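## Task

Take the loose end of the blue network patch cord and push it into the port beneath the red label, latch clip on top, until it latches; if the cord is still in motion shortly after you finish, it does not count.

## Robot and tools

Robot: two UR7e-style arms, left_arm and right_arm, each carrying a two-finger parallel gripper (pad gap 0 to 50 mm) and a wrist camera (cam_left_wrist, cam_right_wrist, both 672x504). A camera stand stands behind the arms.

Frames. Scene frame: origin at table-top height midway between the nominal bases, +z up, +x out over the table, left_arm toward +y. Measured bases: left_arm at (+0.022, +0.350, 0) m, right_arm at (-0.036, -0.503, 0) m, both almost unrotated. Each arm reports hand positions, orientations, velocities and its wrist camera pose in its own base frame. Motion offsets are taken along the axes of that arm's current Hand target. Gripper axes: fingers point along +z and close along x; a camera block juts about 10 cm toward the gripper's -y side and rotates with it. end_effector_position is the point between the pads; fingertips extend 17.5 mm further.

execute_actions(actions, cameras). actions is a list of actions; each action is a table of at most 15 rows, one row per 1/30 s step; a shorter table repeats its final row to fill 15 steps (0.5 s). Every row holds 18 numbers in [-1, 1], always both arms: left dx, dy, dz, rx, ry, rz, gripper position, force_limit, speed, then the same nine for the right arm. The six pose numbers are an offset, not a pose, measured from the Hand target at the start of that action; every row in the action refers to that same start, but the next action or call starts again from the new Hand target, so sending the same offset twice moves twice as far. Scale: 1.0 = 0.6 m for dx, dy, dz and 180 degrees for the rotation vector rx, ry, rz. All six zero re-requests the current Hand target. Gripper numbers are absolute settings: position +1 = fully open (50 mm), about -0.65 = pads meet, -1 = close until blocked; force_limit -1/0/+1 ≈ 20/102/185 N per pad (actual grip can be ~15 N more); speed -1/0/+1 = 20/85/150 mm/s. Both start at +1. A 0 in a gripper slot is a real command, so resend previous gripper values to leave a gripper alone. cameras: list of names, ["all"], or []; an empty actions list returns images by default.

move(target, speed, blend, stop_force, zero, blocking, cameras). target: one 18-number row or a list of up to 15 rows, same layout and scale; every row is an offset from the Hand targets at the move's start, not from the prior row. Paths are straight, end together, last at least 0.5 s and are cut off at 10 s. speed: m/s, 0.002 to 3.6 (default 0.25), rotation capped at twice that in rad/s; one value or one per target. blend: corner rounding in m for lists (0 = stop at each). stop_force: 3 to 120 N, shared by both arms; the path of an arm ends when its wrist sensor feels that much push opposing its motion, then it backs off slightly but still presses. Not reliable when the gripper rotates; omit it when pulling away from a contact. zero: true (default) re-zeroes before the move; false keeps the old zero. blocking=false returns after about 0.5 s while the move continues (not allowed with stop_force). The result adds a "move:" line: done, off_target, moving, held or fault, plus limits=paced (pose clipped) or limits=held (steps withheld). Paths do not avoid obstacles or the other arm; passing near an arm's own base can flip its shoulder, so route around it.

wait(seconds 0 to 10) lets time pass with commands held. stop() brakes a running move. zoom_image(camera, region=[x0, y0, x1, y1]) enlarges part of the latest image of a wrist camera, region at most 504x504 pixels. zero_wrist_force(arm) tares that wrist sensor. read_manual(section) returns licence text only. finished_scene(scene 1 or 2) ends the current scene permanently.

Result lines: end_effector_position (m), end_effector_quat_wxyz, velocities (m/s, rad/s); Hand target (your last clipped command, from which offsets count); Joint positions and Joint torques (total drive output, includes arm weight, noisy); Wrist force and Wrist torque in the gripper's axes, plus a peak line; Tool commands; motor temperatures; object_status: 0 moving, 1 blocked while opening, 2 blocked while closing (a grip), 3 reached target or pads met (likely nothing held). Opening ≈ (250 - position_measured) x 0.202 mm. "within noise" means joints are still. The gripper often rests a little short of its Hand target; a further command (even zeros) asks again, or send the missing distance.

Limits and cautions. Commanded orientation is clipped to within 32 degrees of the measured one per step. Contact torque limits: 141 N m on the three big joints, 26.3 N m on each wrist joint; a net external force of about 150 N (±25) or exceeding a torque limit stops that arm for 10 s. Arms are stiff: aiming even slightly beyond a firm contact can fault, and faster touches hit harder; insert plugs slowly with a modest stop_force. Motors above 70 °C give MOTOR HOT; 85 °C brakes the arm for 30 to 60 s; avoid long stretched or pushing holds. A clearance check keeps arms apart but is not guaranteed; any hit or squeeze between the arms, including closing fingers on the other gripper, can fail the scene. Nothing may fall or be left off the table; do not drop or release parts while they move, and do not strike fixed or heavy objects. Make sure each cord has stopped moving before finishing. The scene keeps running while you think.

Each tool is called by a JSON object that holds its "method" and its "body".

## Session

{"method": "execute_actions", "body": {"actions": []}}

Scene clock: 0.00 s.
left_arm: end_effector_position=(+0.4834, -0.2980, +0.3837) position_measured=3 object_status=3 end_effector_quat_wxyz=(+0.081, -0.408, +0.905, -0.093) | right_arm: end_effector_position=(+0.4190, -0.2263, +0.3377) position_measured=3 object_status=3 end_effector_quat_wxyz=(-0.389, +0.585, +0.571, -0.425)
Joint positions: left_arm=[-0.835 -1.574 1.511 -1.735 -1.474 -3.241] | right_arm=[3.015 -2.228 -0.864 -2.845 1.422 0.002]
Joint velocities: within noise
Joint torques (N m): no reading
Motor temperatures (°C): left_arm=[38 48 51 51 52 38] | right_arm=[47 43 35 44 40 41]
Wrist force (N): no reading
Wrist torque (N m): no reading
Wrist force, peak (N): no reading
Hand target: left_arm +0.4834, -0.2980, +0.3837; +0.081, -0.408, +0.905, -0.093 | right_arm +0.4190, -0.2263, +0.3377; -0.389, +0.585, +0.571, -0.425
Tool commands: left_gripper/position=+1.0 left_gripper/force_limit=+1.0 left_gripper/speed=+1.0 right_gripper/position=+1.0 right_gripper/force_limit=+1.0 right_gripper/speed=+1.0

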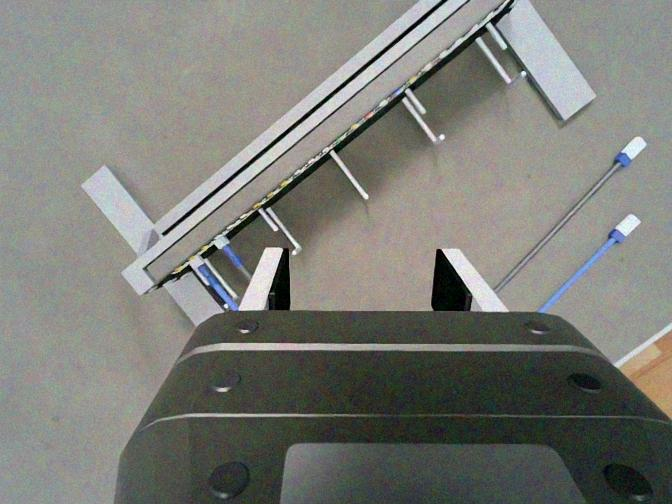

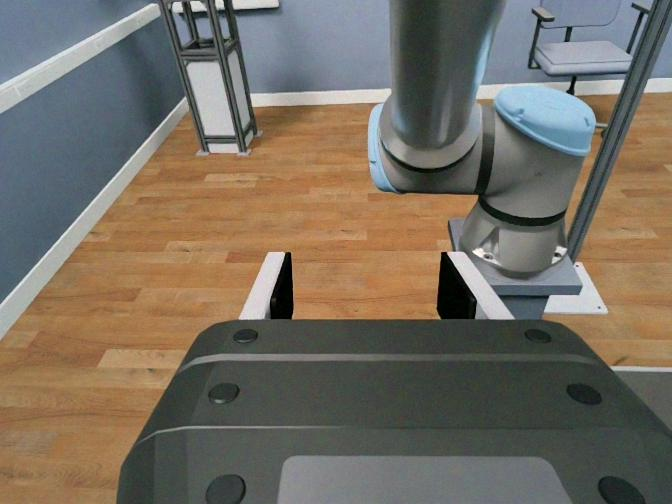

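{"method": "move", "body": {"target": [0.234,0.298,0.21,0.292,-0.141,-0.191,1,1,1,0,0,0,0,0,0,1,1,1], "cameras": ["cam_left_wrist"]}}

Scene clock: 28.77 s.
left_arm: end_effector_position=(+0.2905, -0.3002, +0.2096) position_measured=3 object_status=3 end_effector_quat_wxyz=(-0.406, +0.579, -0.579, +0.406) | right_arm: end_effector_position=(+0.4190, -0.2263, +0.3377) position_measured=3 object_status=3 end_effector_quat_wxyz=(-0.389, +0.585, +0.571, -0.425)
Joint positions: left_arm=[-1.87 -1.906 2.45 -1.43 -0.454 -5.45] | right_arm=[3.015 -2.228 -0.864 -2.845 1.422 0.002]
Joint torques (N m): left_arm=[-11.28 3.17 -37.03 1.05 0.09 -1.15] | right_arm=[0.92 54.1 25.44 -1.11 -0.15 -0.04]
Wrist force (N): left_arm=[0.7 -1.2 0.6] | right_arm=[0.1 0.0 0.1]
Wrist torque (N m): left_arm=[-0.39 -0.06 0.27] | right_arm=[-0.01 -0.02 -0.01]
Wrist force, peak (N): left_arm=[0.9 -1.7 0.5] | right_arm=[0.0 0.1 0.3]
Hand target: left_arm +0.2904, -0.3002, +0.2096; -0.406, +0.579, -0.579, +0.406 | right_arm +0.4190, -0.2263, +0.3377; -0.389, +0.585, +0.571, -0.425
Off the commanded pose: left_arm 0.000 m, 0 deg | right_arm 0.000 m, 0 deg.
move: done
camera_calibration:
cam_left_wrist: T_world_to_cam=[[-0.00796845, -0.999966, 0.00222629, -0.287518], [-0.650997, 0.00349764, -0.759072, 0.359813], [0.759038, -0.00749794, -0.651003, 0.0478204], [0, 0, 0, 1]] pos_world=[0.195649, -0.288408, 0.304895]
Images, in order (width x height): cam_left_wrist 672x504.

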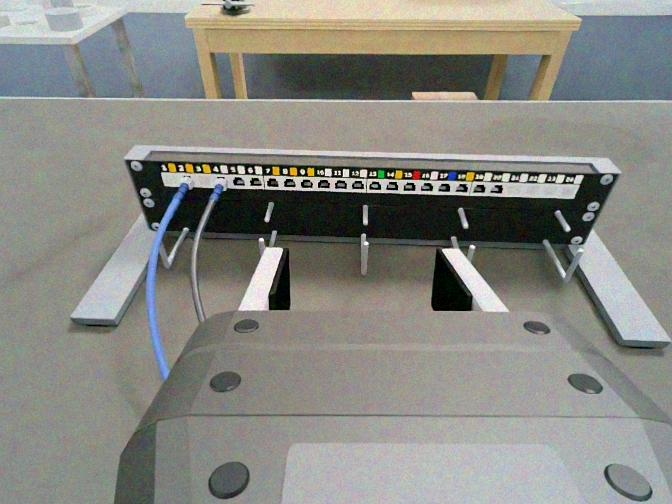

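{"method": "zoom_image", "body": {"camera": "cam_left_wrist", "region": [360, 140, 520, 260]}}

{"method": "zoom_image", "body": {"camera": "cam_left_wrist", "region": [120, 140, 280, 260]}}

Scaled by 3.150 from the camera's 672x504 image, which has a finer 960x720 frame.

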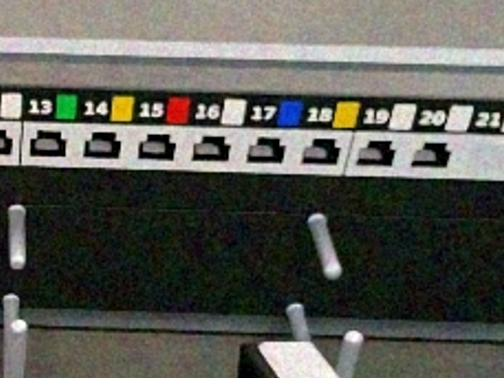

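Scaled by 3.150 from the camera's 672x504 image, which has a finer 960x720 frame.

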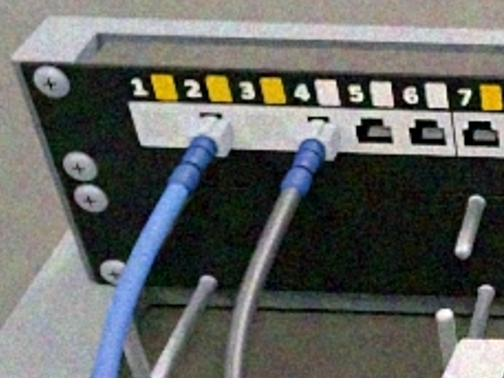

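{"method": "move", "body": {"target": [0.333,0.130,0.034,-0.302,-0.302,-0.431,1,1,1,0,0,0,0,0,0,1,1,1], "cameras": ["cam_left_wrist"]}}

{"method": "zoom_image", "body": {"camera": "cam_left_wrist", "region": [240, 150, 440, 300]}}

Scene clock: 67.33 s.
left_arm: end_effector_position=(+0.2832, -0.5000, +0.1293) position_measured=3 object_status=3 end_effector_quat_wxyz=(+0.000, +1.000, +0.000, +0.001) | right_arm: end_effector_position=(+0.4190, -0.2263, +0.3377) position_measured=3 object_status=3 end_effector_quat_wxyz=(-0.389, +0.585, +0.571, -0.425)
Joint positions: left_arm=[-1.291 -1.303 1.791 -2.059 -1.569 -6.003] | right_arm=[3.015 -2.228 -0.864 -2.845 1.422 0.002]
Joint torques (N m): left_arm=[10.94 -27.86 -11.03 -5.37 -1.75 -1.76] | right_arm=[1.09 54.79 25.39 -0.96 -0.32 0.02]
Wrist force (N): left_arm=[0.6 0.3 -0.3] | right_arm=[0.1 0.0 0.0]
Wrist torque (N m): left_arm=[0.08 -0.11 0.08] | right_arm=[0.00 -0.01 0.00]
Wrist force, peak (N): left_arm=[0.7 -1.7 0.7] | right_arm=[0.0 0.1 0.3]
Hand target: left_arm +0.2832, -0.5000, +0.1292; +0.000, +1.000, +0.000, +0.001 | right_arm +0.4190, -0.2263, +0.3377; -0.389, +0.585, +0.571, -0.425
Off the commanded pose: left_arm 0.000 m, 0 deg | right_arm 0.000 m, 0 deg.
move: done
camera_calibration:
cam_left_wrist: T_world_to_cam=[[0.999945, -0.000402325, 0.0105208, -0.273899], [-0.0041017, -0.935206, 0.354081, -0.501654], [0.00969666, -0.354104, -0.935156, 0.0752012], [0, 0, 0, 1]] pos_world=[0.271097, -0.442631, 0.250833]
Images, in order (width x height): cam_left_wrist 672x504.

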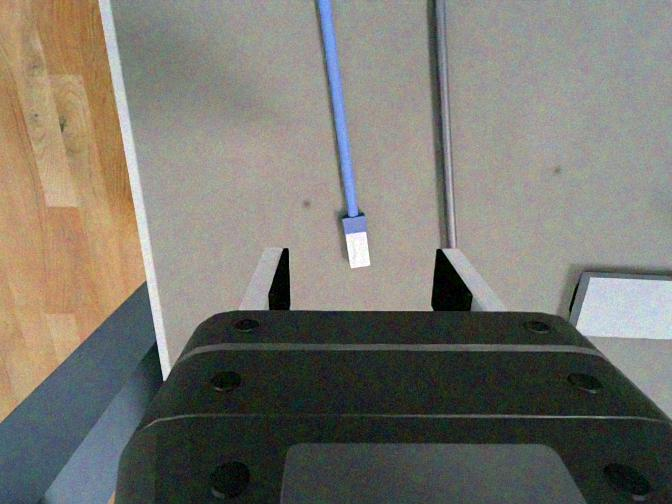

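Scaled by 2.520 from the camera's 672x504 image, which has a finer 960x720 frame.

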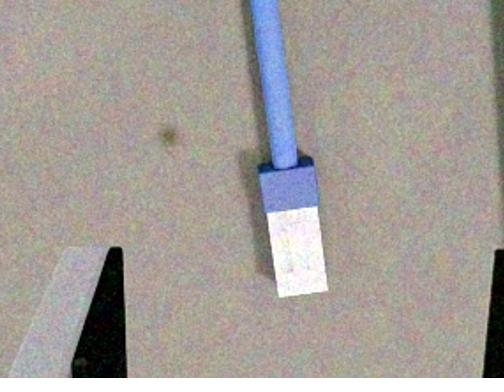

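{"method": "zoom_image", "body": {"camera": "cam_left_wrist", "region": [325, 200, 385, 275]}}

Scaled by 6.720 from the camera's 672x504 image, which has a finer 960x720 frame.

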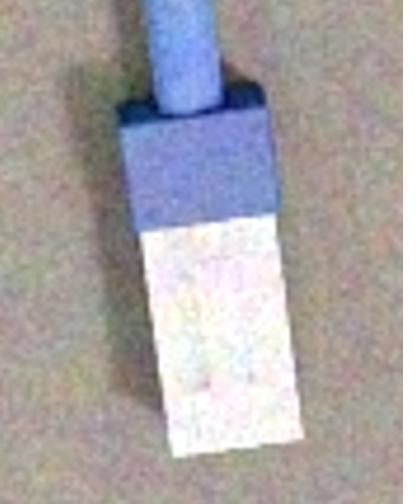

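{"method": "move", "body": {"target": [0,0,0,0,0,0,1,1,1,0.562,0.267,0.225,0.012,0.478,0.159,1,1,1], "cameras": ["cam_left_wrist","cam_right_wrist"]}}

Scene clock: 85.83 s.
left_arm: end_effector_position=(+0.2832, -0.5000, +0.1292) position_measured=3 object_status=3 end_effector_quat_wxyz=(+0.000, +1.000, +0.000, +0.001) | right_arm: end_effector_position=(+0.3653, -0.0014, +0.1909) position_measured=3 object_status=3 end_effector_quat_wxyz=(-0.555, +0.795, +0.195, -0.148)
Joint positions: left_arm=[-1.291 -1.303 1.791 -2.059 -1.569 -6.003] | right_arm=[2.977 -1.87 -1.817 -2.066 2.404 0.428]
Joint torques (N m): left_arm=[10.01 -28.8 -11.13 -5.31 -1.53 -1.14] | right_arm=[-13.69 27.82 33.85 -2 -0.46 -2.79]
Wrist force (N): left_arm=[0.4 0.6 -0.1] | right_arm=[0.3 -0.3 0.0]
Wrist torque (N m): left_arm=[0.12 -0.08 0.07] | right_arm=[-0.10 -0.07 0.04]
Wrist force, peak (N): left_arm=[0.9 0.6 -0.1] | right_arm=[-1.6 5.6 4.5]
Hand target: left_arm +0.2832, -0.5000, +0.1292; +0.000, +1.000, +0.000, +0.001 | right_arm +0.3653, -0.0015, +0.1909; -0.555, +0.795, +0.195, -0.148 (not the last commanded pose)
Off the commanded pose: left_arm 0.000 m, 0 deg | right_arm 0.123 m, 28 deg.
move: held (right_arm; a check stopped the path); limits=held
pose unreachable (right arm): on one or more control steps of this call, first in action 0 (counted from 0), this arm could not follow its commanded pose, so it was not sent that pose on those steps. It may still have moved: this result reports where it is.
cause: moving toward the commanded pose would bring two parts of the arm too close to each other (its gripper and another part of the arm, with joints 4 (wrist 1) to 6 (wrist 3) between them, 8 mm apart when it was first held).
camera_calibration:
cam_left_wrist: T_world_to_cam=[[0.999946, -0.000249813, 0.0103565, -0.273792], [-0.00390091, -0.935206, 0.354083, -0.50171], [0.00959703, -0.354105, -0.935157, 0.0752286], [0, 0, 0, 1]] pos_world=[0.271098, -0.442631, 0.250833]
cam_right_wrist: T_world_to_cam=[[0.877076, 0.479822, -0.0225323, -0.309705], [0.295164, -0.575357, -0.762786, 0.0579658], [-0.378966, 0.662371, -0.646258, 0.38784], [0, 0, 0, 1]] pos_world=[0.401504, -0.0749399, 0.287882]

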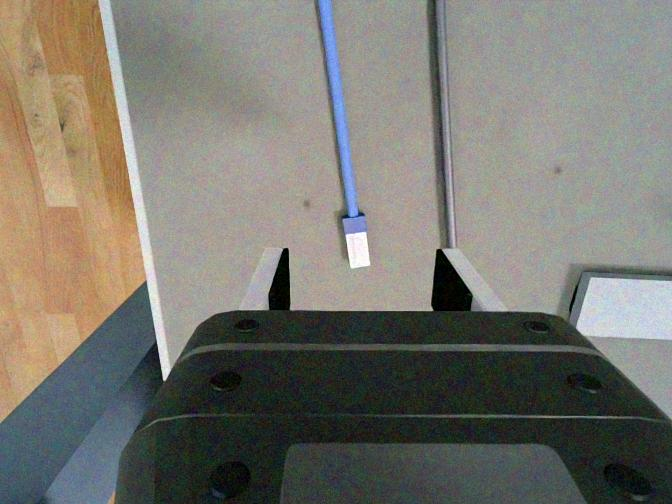

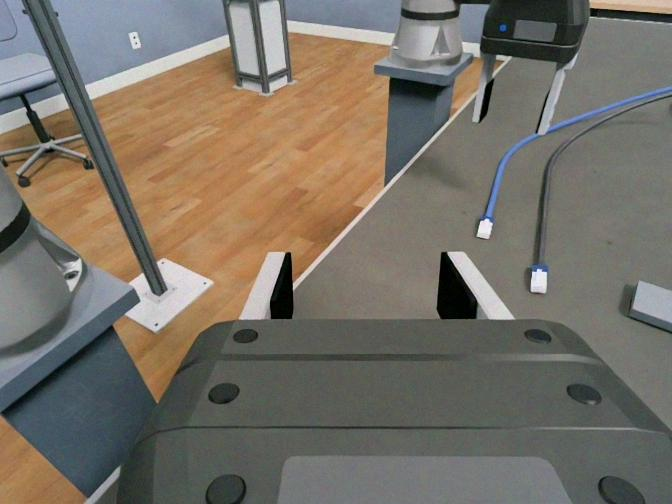

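{"method": "zoom_image", "body": {"camera": "cam_right_wrist", "region": [460, 200, 560, 300]}}

Scaled by 5.040 from the camera's 672x504 image, which has a finer 960x720 frame.

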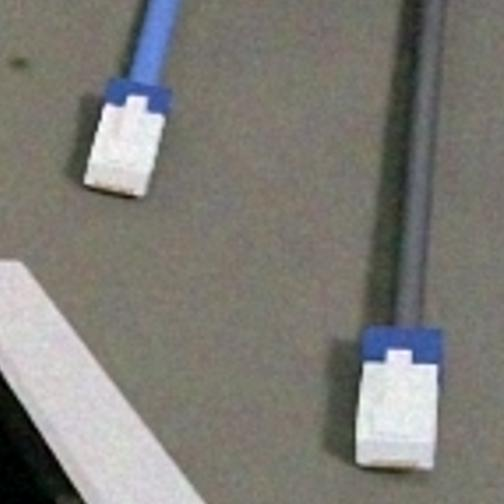

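{"method": "move", "body": {"target": [0.0033,0.0212,0.115,0,0,-0.0383,1,1,1,0,0,0,0,0,0,1,1,1], "cameras": ["cam_left_wrist","cam_right_wrist"]}}

{"method": "zoom_image", "body": {"camera": "cam_left_wrist", "region": [260, 210, 460, 340]}}

{"method": "zoom_image", "body": {"camera": "cam_right_wrist", "region": [440, 140, 560, 260]}}

Scene clock: 102.50 s.
left_arm: end_effector_position=(+0.2853, -0.5126, +0.0603) position_measured=3 object_status=3 end_effector_quat_wxyz=(+0.000, +0.998, +0.060, +0.001) | right_arm: end_effector_position=(+0.3653, -0.0015, +0.1909) position_measured=3 object_status=3 end_effector_quat_wxyz=(-0.555, +0.795, +0.195, -0.148)
Joint positions: left_arm=[-1.293 -1.187 1.837 -2.22 -1.569 -6.126] | right_arm=[2.977 -1.871 -1.817 -2.067 2.404 0.428]
Joint torques (N m): left_arm=[-11.88 -31.29 -9.52 -5.1 2.49 -1.39] | right_arm=[-13.77 27.93 34.44 -1.96 -0.53 -2.76]
Wrist force (N): left_arm=[0.5 0.4 -0.3] | right_arm=[0.2 -0.4 -0.2]
Wrist torque (N m): left_arm=[0.09 -0.09 0.07] | right_arm=[-0.11 -0.05 0.04]
Wrist force, peak (N): left_arm=[0.7 1.0 1.4] | right_arm=[0.2 -0.6 -0.2]
Hand target: left_arm +0.2853, -0.5126, +0.0602; +0.000, +0.998, +0.060, +0.001 | right_arm +0.3653, -0.0015, +0.1909; -0.555, +0.795, +0.195, -0.148
Off the commanded pose: left_arm 0.000 m, 0 deg | right_arm 0.000 m, 0 deg.
move: done
camera_calibration:
cam_left_wrist: T_world_to_cam=[[0.992754, 0.119711, 0.0104145, -0.211642], [0.108284, -0.92882, 0.354355, -0.517882], [0.0520934, -0.350659, -0.935053, -0.00415441], [0, 0, 0, 1]] pos_world=[0.266403, -0.45714, 0.181834]
cam_right_wrist: T_world_to_cam=[[0.877058, 0.479854, -0.0225636, -0.309686], [0.295186, -0.575395, -0.762749, 0.057943], [-0.378991, 0.662315, -0.646301, 0.387858], [0, 0, 0, 1]] pos_world=[0.401504, -0.07494, 0.287882]

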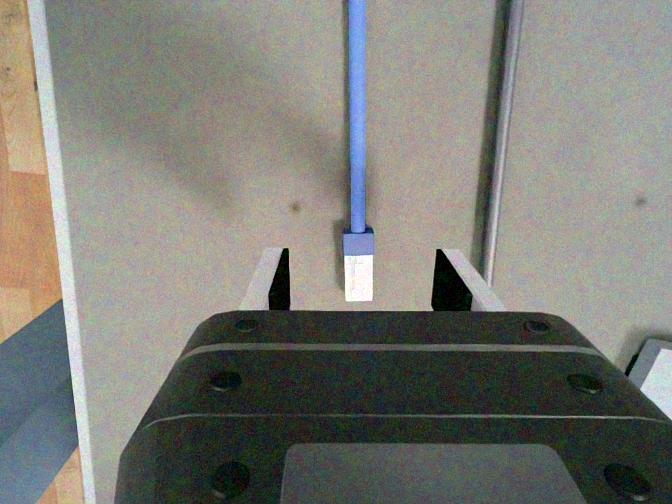

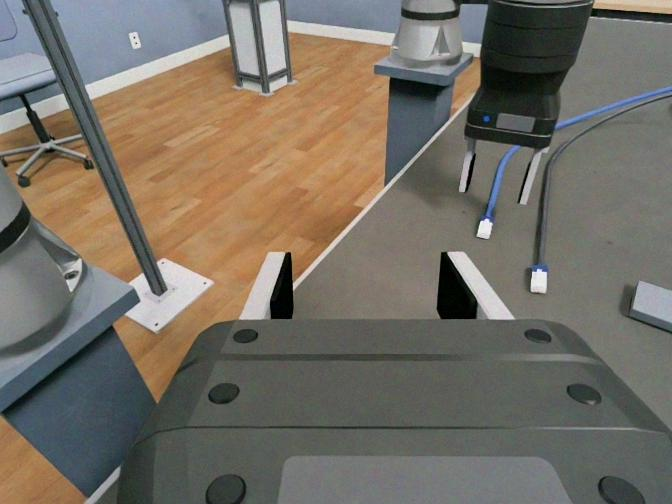

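Scaled by 2.520 from the camera's 672x504 image, which has a finer 960x720 frame.

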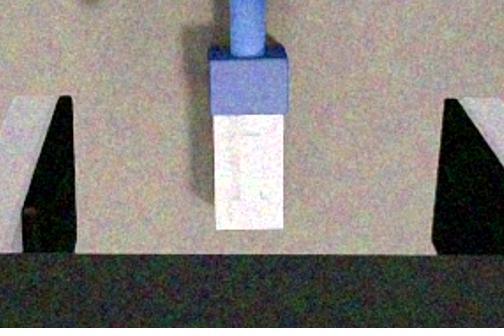

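Scaled by 4.200 from the camera's 672x504 image, which has a finer 960x720 frame.

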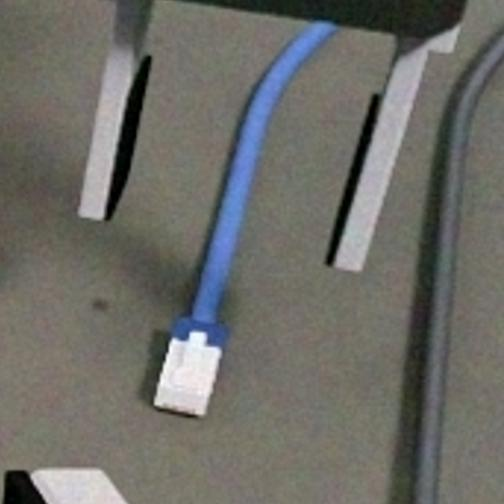

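{"method": "move", "body": {"target": [0,0,0.085,0,0,0,1,1,1,0,0,0,0,0,0,1,1,1], "speed": 0.012, "stop_force": 4, "cameras": ["cam_left_wrist","cam_right_wrist"]}}

{"method": "zoom_image", "body": {"camera": "cam_left_wrist", "region": [260, 210, 460, 340]}}

{"method": "zoom_image", "body": {"camera": "cam_right_wrist", "region": [440, 160, 560, 260]}}

Scene clock: 113.93 s.
left_arm: end_effector_position=(+0.2854, -0.5126, +0.0190) position_measured=3 object_status=3 end_effector_quat_wxyz=(+0.000, +0.998, +0.060, +0.001) | right_arm: end_effector_position=(+0.3653, -0.0015, +0.1909) position_measured=3 object_status=3 end_effector_quat_wxyz=(-0.555, +0.795, +0.195, -0.148)
Joint positions: left_arm=[-1.293 -1.122 1.872 -2.321 -1.569 -6.126] | right_arm=[2.977 -1.871 -1.817 -2.067 2.404 0.428]
Joint torques (N m): left_arm=[5.82 -49.94 -30.08 -0.35 2.25 0.39] | right_arm=[-12.53 28.72 34.23 -1.95 -0.33 -2.76]
Wrist force (N): left_arm=[0.4 2.1 -4.1] | right_arm=[0.3 -0.1 -0.2]
Wrist torque (N m): left_arm=[0.12 -0.21 0.02] | right_arm=[-0.08 -0.06 0.03]
Wrist force, peak (N): left_arm=[-0.1 -9.2 -29.2] | right_arm=[0.4 -0.5 -0.4]
Hand target: left_arm +0.2854, -0.5126, +0.0190; +0.000, +0.998, +0.060, +0.001 (not the last commanded pose) | right_arm +0.3653, -0.0015, +0.1909; -0.555, +0.795, +0.195, -0.148
Off the commanded pose: left_arm 0.010 m, 0 deg | right_arm 0.000 m, 0 deg.
move: contact (left_arm)
camera_calibration:
cam_left_wrist: T_world_to_cam=[[0.992754, 0.119715, 0.0104257, -0.211323], [0.108289, -0.928853, 0.354268, -0.503169], [0.0520952, -0.350572, -0.935086, -0.0426984], [0, 0, 0, 1]] pos_world=[0.266503, -0.457041, 0.140533]
cam_right_wrist: T_world_to_cam=[[0.877058, 0.479854, -0.0225636, -0.309686], [0.295186, -0.575395, -0.762749, 0.057943], [-0.378991, 0.662315, -0.646301, 0.387858], [0, 0, 0, 1]] pos_world=[0.401504, -0.07494, 0.287882]

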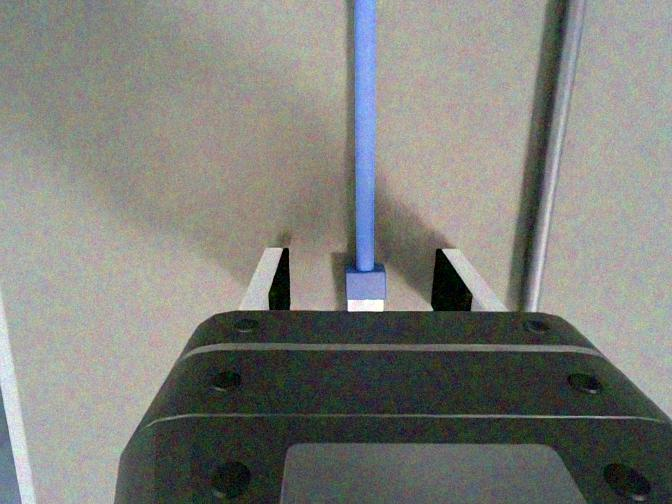

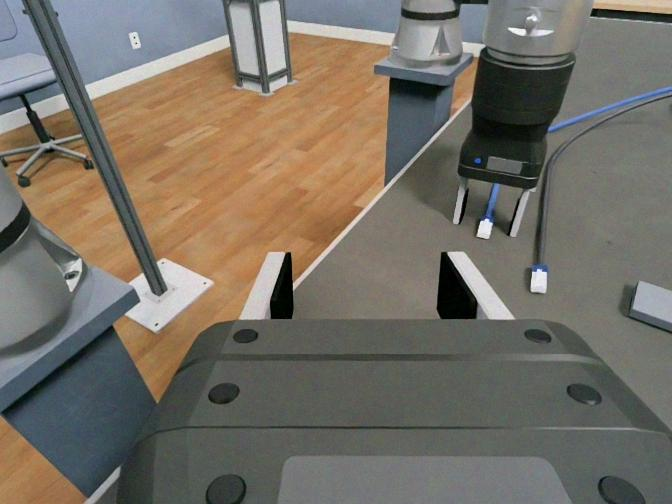

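Scaled by 2.520 from the camera's 672x504 image, which has a finer 960x720 frame.

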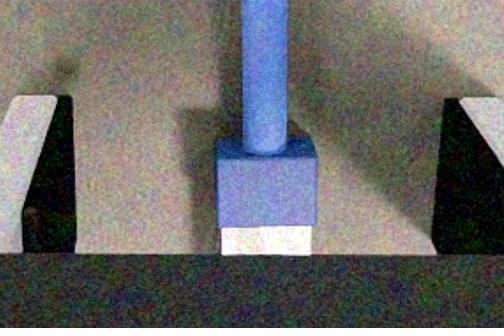

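Scaled by 4.200 from the camera's 672x504 image, which has a finer 960x720 frame.

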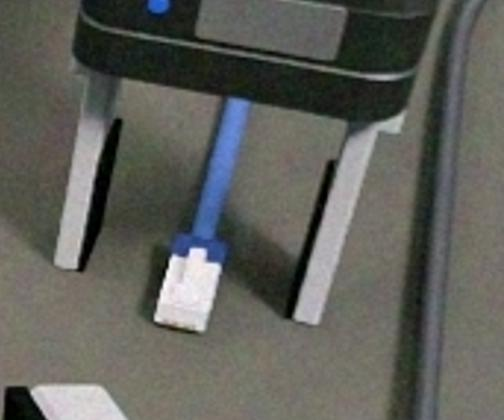

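{"method": "move", "body": {"target": [0,0,-0.0025,0,0,0,1,1,1,0,0,0,0,0,0,1,1,1], "speed": 0.02}}

{"method": "move", "body": {"target": [0,0,0,0,0,0,-1,-0.5,-0.7,0,0,0,0,0,0,1,1,1], "cameras": ["cam_left_wrist","cam_right_wrist"]}}

{"method": "zoom_image", "body": {"camera": "cam_right_wrist", "region": [440, 160, 560, 260]}}

Scene clock: 132.23 s.
left_arm: end_effector_position=(+0.2854, -0.5126, +0.0205) position_measured=3 object_status=3 end_effector_quat_wxyz=(+0.000, +0.998, +0.060, +0.001) | right_arm: end_effector_position=(+0.3653, -0.0015, +0.1909) position_measured=3 object_status=3 end_effector_quat_wxyz=(-0.555, +0.795, +0.195, -0.148)
Joint positions: left_arm=[-1.293 -1.124 1.871 -2.317 -1.569 -6.126] | right_arm=[2.977 -1.871 -1.817 -2.067 2.404 0.428]
Joint torques (N m): left_arm=[-5.5 -51.21 -35.64 -0.13 2.12 -1.31] | right_arm=[-13.85 27.21 35.05 -1.97 -0.32 -2.83]
Wrist force (N): left_arm=[0.5 0.6 0.1] | right_arm=[0.1 -0.1 -0.3]
Wrist torque (N m): left_arm=[0.13 -0.09 0.06] | right_arm=[-0.07 -0.04 0.04]
Wrist force, peak (N): left_arm=[0.7 2.2 -4.8] | right_arm=[0.4 -0.3 -0.3]
Hand target: left_arm +0.2854, -0.5126, +0.0205; +0.000, +0.998, +0.060, +0.001 | right_arm +0.3653, -0.0015, +0.1909; -0.555, +0.795, +0.195, -0.148
Off the commanded pose: left_arm 0.000 m, 0 deg | right_arm 0.000 m, 0 deg.
move: done

Scene clock: 133.43 s.
left_arm: end_effector_position=(+0.2854, -0.5126, +0.0205) position_measured=194 object_status=0 end_effector_quat_wxyz=(+0.000, +0.998, +0.060, +0.001) | right_arm: end_effector_position=(+0.3653, -0.0015, +0.1909) position_measured=3 object_status=3 end_effector_quat_wxyz=(-0.555, +0.795, +0.195, -0.148)
Joint positions: left_arm=[-1.293 -1.124 1.871 -2.317 -1.569 -6.126] | right_arm=[2.977 -1.871 -1.817 -2.067 2.404 0.428]
Joint torques (N m): left_arm=[-8.1 -51.56 -33.89 -0.13 2.24 -1.45] | right_arm=[-13.32 28.05 34.77 -2.02 -0.28 -2.71]
Wrist force (N): left_arm=[0.7 0.6 -0.2] | right_arm=[0.1 -0.2 -0.2]
Wrist torque (N m): left_arm=[0.14 -0.13 0.07] | right_arm=[-0.09 -0.04 0.04]
Wrist force, peak (N): left_arm=[0.9 0.6 -0.2] | right_arm=[0.3 -0.4 -0.4]
Hand target: left_arm +0.2854, -0.5126, +0.0205; +0.000, +0.998, +0.060, +0.001 | right_arm +0.3653, -0.0015, +0.1909; -0.555, +0.795, +0.195, -0.148
Off the commanded pose: left_arm 0.000 m, 0 deg | right_arm 0.000 m, 0 deg.
move: done
camera_calibration:
cam_left_wrist: T_world_to_cam=[[0.992754, 0.119711, 0.0104145, -0.211327], [0.108284, -0.92882, 0.354355, -0.50379], [0.0520934, -0.350659, -0.935053, -0.0413747], [0, 0, 0, 1]] pos_world=[0.266503, -0.45714, 0.142034]
cam_right_wrist: T_world_to_cam=[[0.877058, 0.479854, -0.0225636, -0.309686], [0.295186, -0.575395, -0.762749, 0.057943], [-0.378991, 0.662315, -0.646301, 0.387858], [0, 0, 0, 1]] pos_world=[0.401504, -0.07494, 0.287882]

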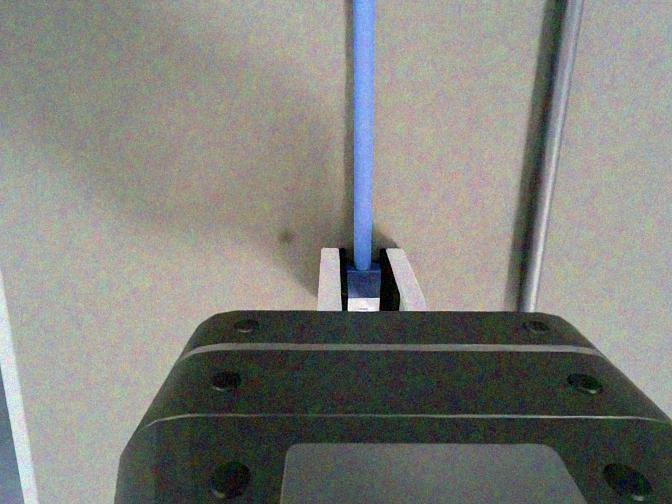

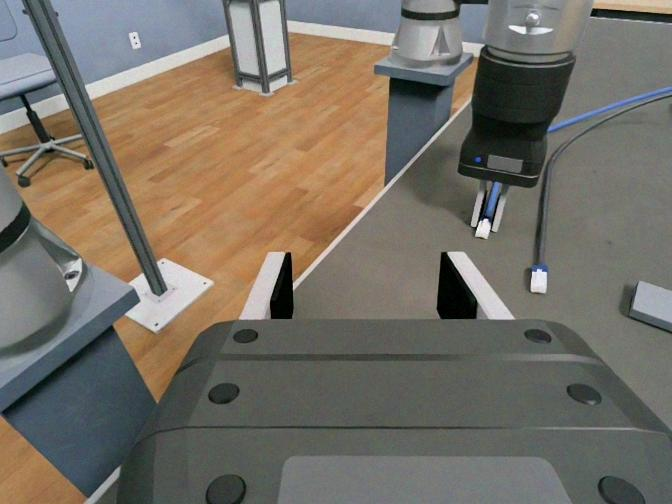

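Scaled by 4.200 from the camera's 672x504 image, which has a finer 960x720 frame.

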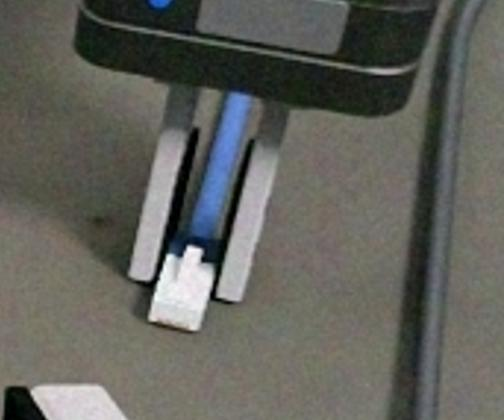

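{"method": "move", "body": {"target": [[0,0,-0.183,0,0,0,-1,-0.5,-0.7,0,0,0,0,0,0,1,1,1],[0.286,-0.211,-0.183,0,0,-0.445,-1,-0.5,-0.7,0,0,0,0,0,0,1,1,1]], "speed": 0.15, "cameras": ["cam_left_wrist","cam_right_wrist"]}}

Scene clock: 160.77 s.
left_arm: end_effector_position=(+0.4407, -0.3660, +0.1307) position_measured=194 object_status=2 end_effector_quat_wxyz=(+0.011, +0.901, +0.393, -0.184) | right_arm: end_effector_position=(+0.3653, -0.0015, +0.1909) position_measured=3 object_status=3 end_effector_quat_wxyz=(-0.555, +0.795, +0.195, -0.148)
Joint positions: left_arm=[-0.771 -1.206 1.668 -1.906 -1.921 -6.283] | right_arm=[2.977 -1.871 -1.817 -2.067 2.404 0.428]
Joint torques (N m): left_arm=[10 -33.71 -38.14 0.36 -2.62 -1.3] | right_arm=[-12.58 27.88 34.59 -2.03 -0.27 -2.72]
Wrist force (N): left_arm=[-0.2 0.4 0.7] | right_arm=[0.3 -0.3 -0.3]
Wrist torque (N m): left_arm=[0.07 0.09 0.00] | right_arm=[-0.11 -0.07 0.03]
Wrist force, peak (N): left_arm=[0.4 0.5 -1.6] | right_arm=[0.6 -0.3 -0.3]
Hand target: left_arm +0.4403, -0.3664, +0.1307; +0.004, +0.789, +0.611, -0.054 | right_arm +0.3653, -0.0015, +0.1909; -0.555, +0.795, +0.195, -0.148
Off the commanded pose: left_arm 0.001 m, 45 deg; orientation clipped | right_arm 0.000 m, 0 deg.
joint sent to its limit (left arm) — joint 6 (wrist 3), lower limit. The joint targets are off in orientation, not in position.
move: off_target (left_arm); limits=paced
camera_calibration:
cam_left_wrist: T_world_to_cam=[[0.626415, 0.704879, -0.332792, 0.0362118], [0.778144, -0.59056, 0.213848, -0.576437], [-0.0457968, -0.392918, -0.918432, 0.130546], [0, 0, 0, 1]] pos_world=[0.431846, -0.314651, 0.255219]
cam_right_wrist: T_world_to_cam=[[0.877058, 0.479854, -0.0225636, -0.309686], [0.295186, -0.575395, -0.762749, 0.057943], [-0.378991, 0.662315, -0.646301, 0.387858], [0, 0, 0, 1]] pos_world=[0.401504, -0.07494, 0.287882]

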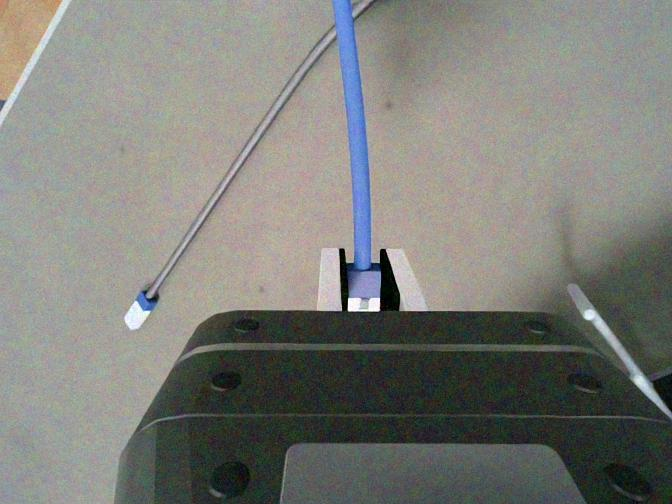

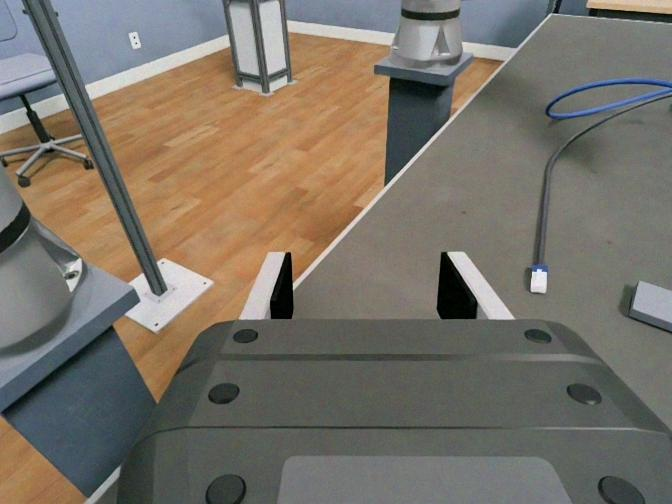

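{"method": "move", "body": {"target": [-0.0998,0.001,0.127,-0.0048,0.0354,0.2867,-1,-0.5,-0.7,0,0,0,0,0,0,1,1,1], "speed": 0.15, "cameras": ["cam_left_wrist"]}}

Scene clock: 186.40 s.
left_arm: end_effector_position=(+0.4200, -0.4298, +0.0603) position_measured=194 object_status=2 end_effector_quat_wxyz=(+0.000, +0.978, +0.207, +0.000) | right_arm: end_effector_position=(+0.3653, -0.0015, +0.1909) position_measured=3 object_status=3 end_effector_quat_wxyz=(-0.555, +0.795, +0.195, -0.148)
Joint positions: left_arm=[-1.021 -1.158 1.792 -2.204 -1.57 -6.15] | right_arm=[2.977 -1.871 -1.817 -2.067 2.404 0.428]
Joint torques (N m): left_arm=[-8.89 -33.57 -9.18 -4.99 2.45 1.44] | right_arm=[-13.61 28.34 34.95 -2.03 -0.17 -2.61]
Wrist force (N): left_arm=[0.4 0.7 -0.1] | right_arm=[0.2 -0.1 -0.1]
Wrist torque (N m): left_arm=[0.14 -0.10 -0.04] | right_arm=[-0.07 -0.06 0.03]
Wrist force, peak (N): left_arm=[-0.4 0.9 0.9] | right_arm=[0.4 -0.6 -0.2]
Hand target: left_arm +0.4200, -0.4298, +0.0602; +0.000, +0.978, +0.207, +0.000 | right_arm +0.3653, -0.0015, +0.1909; -0.555, +0.795, +0.195, -0.148
Off the commanded pose: left_arm 0.000 m, 0 deg | right_arm 0.000 m, 0 deg.
move: done
camera_calibration:
cam_left_wrist: T_world_to_cam=[[0.914511, 0.404463, 0.00892531, -0.199999], [0.375409, -0.856629, 0.353913, -0.53664], [0.15079, -0.320307, -0.935236, -0.0105574], [0, 0, 0, 1]] pos_world=[0.385952, -0.382191, 0.181835]
Images, in order (width x height): cam_left_wrist 672x504.

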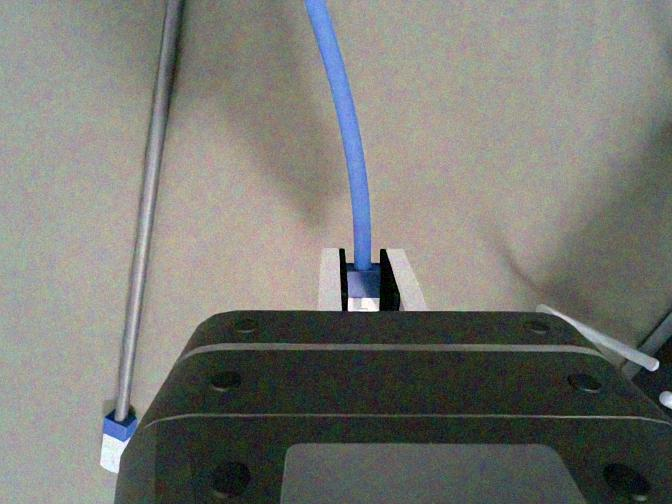

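{"method": "move", "body": {"target": [0,0,0.0665,0,0,0,-1,-0.5,-0.7,0,0,0,0,0,0,1,1,1], "speed": 0.03, "stop_force": 4}}

{"method": "move", "body": {"target": [0,0,0,0,0,0,0.2,-0.5,-0.7,0,0,0,0,0,0,1,1,1], "cameras": ["cam_left_wrist"]}}

Scene clock: 193.57 s.
left_arm: end_effector_position=(+0.4200, -0.4298, +0.0203) position_measured=194 object_status=2 end_effector_quat_wxyz=(+0.000, +0.978, +0.207, +0.000) | right_arm: end_effector_position=(+0.3653, -0.0015, +0.1909) position_measured=3 object_status=3 end_effector_quat_wxyz=(-0.555, +0.795, +0.195, -0.148)
Joint positions: left_arm=[-1.021 -1.097 1.826 -2.299 -1.57 -6.15] | right_arm=[2.977 -1.871 -1.817 -2.067 2.404 0.428]
Joint torques (N m): left_arm=[6.03 -33.6 -7.65 -5.05 2.45 1.47] | right_arm=[-12.5 28.34 34.83 -2.03 -0.15 -2.69]
Wrist force (N): left_arm=[0.3 0.3 -2.1] | right_arm=[0.2 -0.3 -0.3]
Wrist torque (N m): left_arm=[0.13 -0.11 -0.05] | right_arm=[-0.11 -0.05 0.03]
Wrist force, peak (N): left_arm=[0.7 0.7 -2.5] | right_arm=[0.4 -0.4 -0.4]
Hand target: left_arm +0.4200, -0.4298, +0.0203; +0.000, +0.978, +0.207, +0.000 | right_arm +0.3653, -0.0015, +0.1909; -0.555, +0.795, +0.195, -0.148
Off the commanded pose: left_arm 0.000 m, 0 deg | right_arm 0.000 m, 0 deg.
move: done

Scene clock: 194.17 s.
left_arm: end_effector_position=(+0.4200, -0.4298, +0.0203) position_measured=123 object_status=3 end_effector_quat_wxyz=(+0.000, +0.978, +0.207, +0.000) | right_arm: end_effector_position=(+0.3653, -0.0015, +0.1909) position_measured=3 object_status=3 end_effector_quat_wxyz=(-0.555, +0.795, +0.195, -0.148)
Joint positions: left_arm=[-1.021 -1.097 1.826 -2.299 -1.57 -6.15] | right_arm=[2.977 -1.871 -1.817 -2.067 2.404 0.428]
Joint torques (N m): left_arm=[8.37 -36.68 -9.44 -4.81 1.86 1.38] | right_arm=[-12.95 28.54 33.95 -1.91 -0.2 -2.68]
Wrist force (N): left_arm=[0.4 0.5 -0.1] | right_arm=[0.3 -0.4 -0.3]
Wrist torque (N m): left_arm=[0.13 -0.08 -0.04] | right_arm=[-0.11 -0.06 0.04]
Wrist force, peak (N): left_arm=[0.5 0.6 -2.2] | right_arm=[0.5 -0.4 -0.2]
Hand target: left_arm +0.4200, -0.4298, +0.0203; +0.000, +0.978, +0.207, +0.000 | right_arm +0.3653, -0.0015, +0.1909; -0.555, +0.795, +0.195, -0.148
Off the commanded pose: left_arm 0.000 m, 0 deg | right_arm 0.000 m, 0 deg.
move: done
camera_calibration:
cam_left_wrist: T_world_to_cam=[[0.914581, 0.4043, 0.00908959, -0.199794], [0.375199, -0.856707, 0.353946, -0.522386], [0.150888, -0.320302, -0.935222, -0.0478792], [0, 0, 0, 1]] pos_world=[0.385951, -0.382091, 0.141935]
Images, in order (width x height): cam_left_wrist 672x504.

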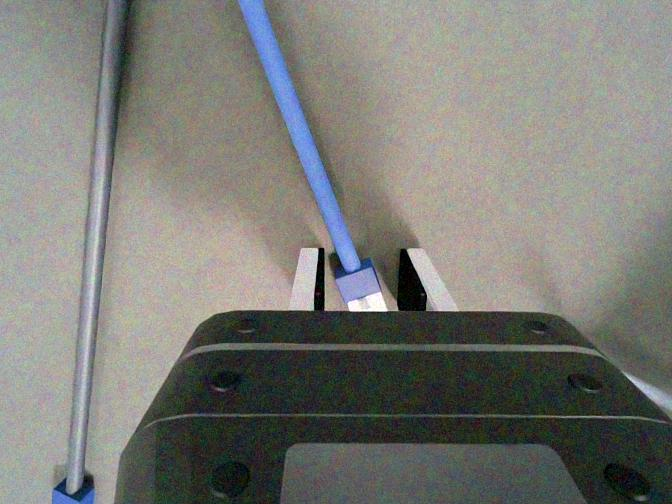

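{"method": "move", "body": {"target": [[0,0,-0.183,0,0,0,0.2,-0.5,-0.7,0,0,0,0,0,0,1,1,1],[0,0,-0.183,0,0,0.45,0.2,-0.5,-0.7,0,0,0,0,0,0,1,1,1],[0,0,-0.183,0,0,0.905,0.2,-0.5,-0.7,0,0,0,0,0,0,1,1,1]], "speed": 0.35, "cameras": ["cam_left_wrist"]}}

Scene clock: 205.43 s.
left_arm: end_effector_position=(+0.4200, -0.4299, +0.1301) position_measured=123 object_status=3 end_effector_quat_wxyz=(+0.000, -0.350, +0.937, +0.000) | right_arm: end_effector_position=(+0.3653, -0.0015, +0.1909) position_measured=3 object_status=3 end_effector_quat_wxyz=(-0.555, +0.795, +0.195, -0.148)
Joint positions: left_arm=[-1.021 -1.245 1.711 -2.035 -1.57 -3.307] | right_arm=[2.977 -1.871 -1.817 -2.067 2.404 0.428]
Joint torques (N m): left_arm=[10.55 -31.7 -38.2 -0.45 -1.87 1.7] | right_arm=[-13.72 28.71 34.5 -1.96 0.14 -2.75]
Wrist force (N): left_arm=[0.4 0.4 0.0] | right_arm=[0.2 -0.4 -0.3]
Wrist torque (N m): left_arm=[0.10 -0.08 -0.04] | right_arm=[-0.11 -0.05 0.04]
Wrist force, peak (N): left_arm=[0.6 0.6 -2.8] | right_arm=[0.4 -0.6 -0.2]
Hand target: left_arm +0.4200, -0.4299, +0.1301; +0.000, -0.350, +0.937, +0.000 | right_arm +0.3653, -0.0015, +0.1909; -0.555, +0.795, +0.195, -0.148
Off the commanded pose: left_arm 0.000 m, 0 deg | right_arm 0.000 m, 0 deg.
move: done
camera_calibration:
cam_left_wrist: T_world_to_cam=[[-0.75521, -0.655441, 0.00742074, 0.0453346], [-0.610814, 0.707808, 0.354844, 0.525143], [-0.237831, 0.263449, -0.934896, 0.468951], [0, 0, 0, 1]] pos_world=[0.466533, -0.465531, 0.25174]
Images, in order (width x height): cam_left_wrist 672x504.

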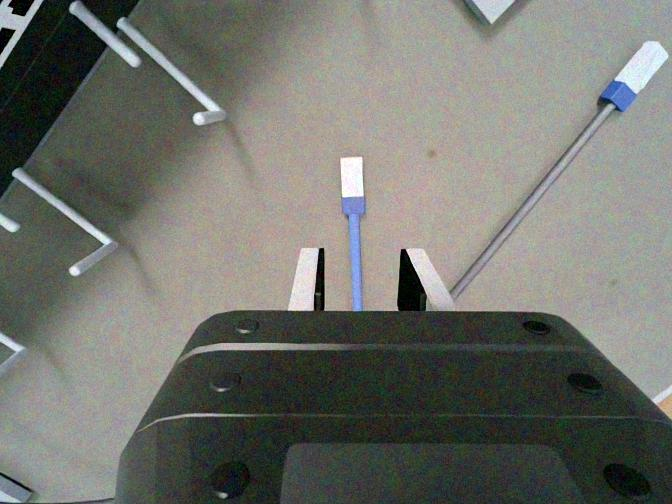

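{"method": "zoom_image", "body": {"camera": "cam_left_wrist", "region": [290, 140, 450, 310]}}

Scaled by 2.965 from the camera's 672x504 image, which has a finer 960x720 frame.

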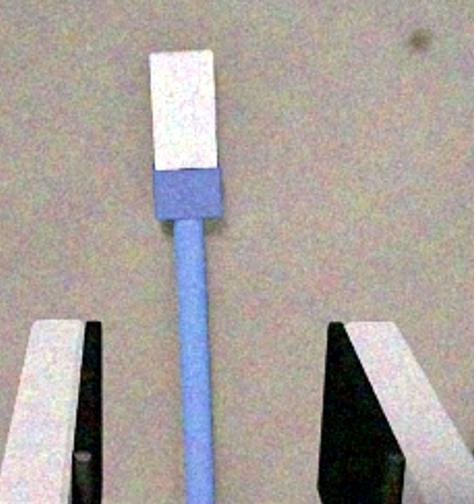

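{"method": "wait", "body": {"seconds": 0, "cameras": ["cam_right_wrist","cam_left_wrist"]}}

{"method": "zoom_image", "body": {"camera": "cam_right_wrist", "region": [572, 160, 672, 270]}}

{"method": "zoom_image", "body": {"camera": "cam_left_wrist", "region": [590, 20, 672, 120]}}

Scene clock: 219.63 s.
left_arm: end_effector_position=(+0.4200, -0.4299, +0.1301) position_measured=123 object_status=3 end_effector_quat_wxyz=(+0.000, -0.350, +0.937, +0.000) | right_arm: end_effector_position=(+0.3653, -0.0015, +0.1909) position_measured=3 object_status=3 end_effector_quat_wxyz=(-0.555, +0.795, +0.195, -0.148)
Joint positions: left_arm=[-1.021 -1.245 1.711 -2.035 -1.57 -3.307] | right_arm=[2.977 -1.871 -1.817 -2.067 2.404 0.428]
Joint torques (N m): left_arm=[10.41 -30.49 -38.26 -0.6 -1.88 1.46] | right_arm=[-12.38 28.84 34.46 -2.02 0 -2.59]
Wrist force (N): left_arm=[0.3 0.8 0.1] | right_arm=[0.2 -0.3 -0.3]
Wrist torque (N m): left_arm=[0.17 -0.07 -0.03] | right_arm=[-0.11 -0.05 0.04]
Wrist force, peak (N): left_arm=[0.4 1.1 -0.4] | right_arm=[0.2 -0.7 -0.2]
Hand target: left_arm +0.4200, -0.4299, +0.1301; +0.000, -0.350, +0.937, +0.000 | right_arm +0.3653, -0.0015, +0.1909; -0.555, +0.795, +0.195, -0.148
Tool commands: left_gripper/position=+0.2 left_gripper/force_limit=-0.5 left_gripper/speed=-0.7 right_gripper/position=+1.0 right_gripper/force_limit=+1.0 right_gripper/speed=+1.0
Off the commanded pose: left_arm 0.000 m, 0 deg | right_arm 0.000 m, 0 deg.
camera_calibration:
cam_left_wrist: T_world_to_cam=[[-0.755266, -0.655377, 0.00738336, 0.0454005], [-0.610739, 0.707823, 0.354942, 0.525126], [-0.237847, 0.263567, -0.934859, 0.468911], [0, 0, 0, 1]] pos_world=[0.466534, -0.465531, 0.251641]
cam_right_wrist: T_world_to_cam=[[0.877058, 0.479854, -0.0225636, -0.309686], [0.295186, -0.575395, -0.762749, 0.057943], [-0.378991, 0.662315, -0.646301, 0.387858], [0, 0, 0, 1]] pos_world=[0.401504, -0.07494, 0.287882]

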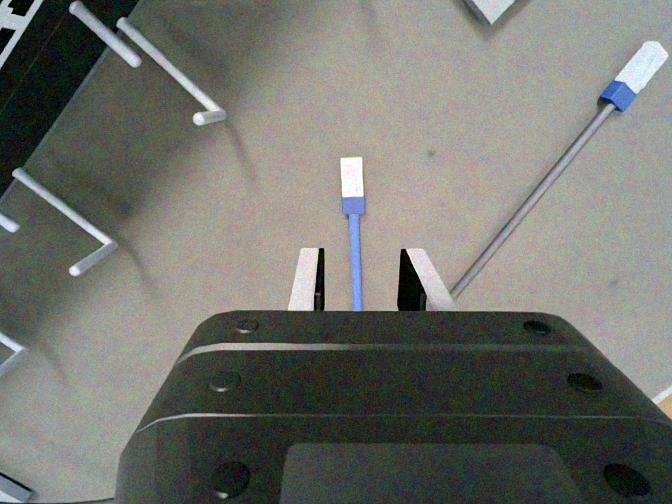

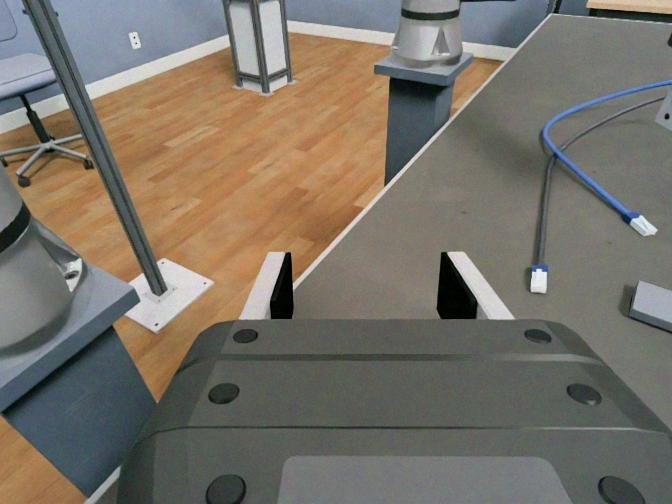

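Scaled by 4.582 from the camera's 672x504 image, which has a finer 960x720 frame.

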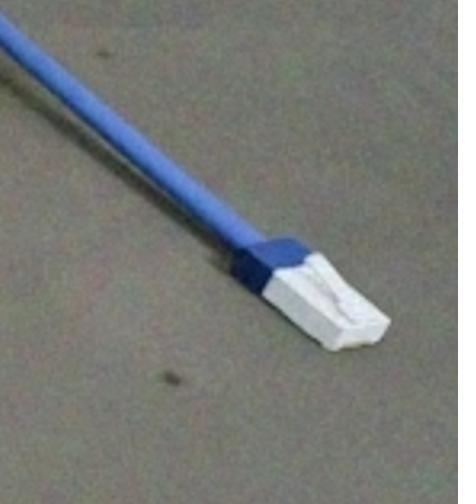

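Scaled by 5.040 from the camera's 672x504 image, which has a finer 960x720 frame.

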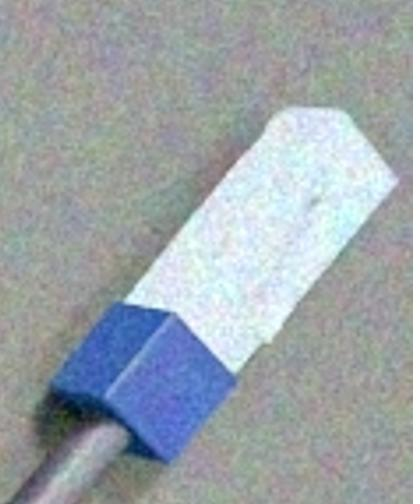

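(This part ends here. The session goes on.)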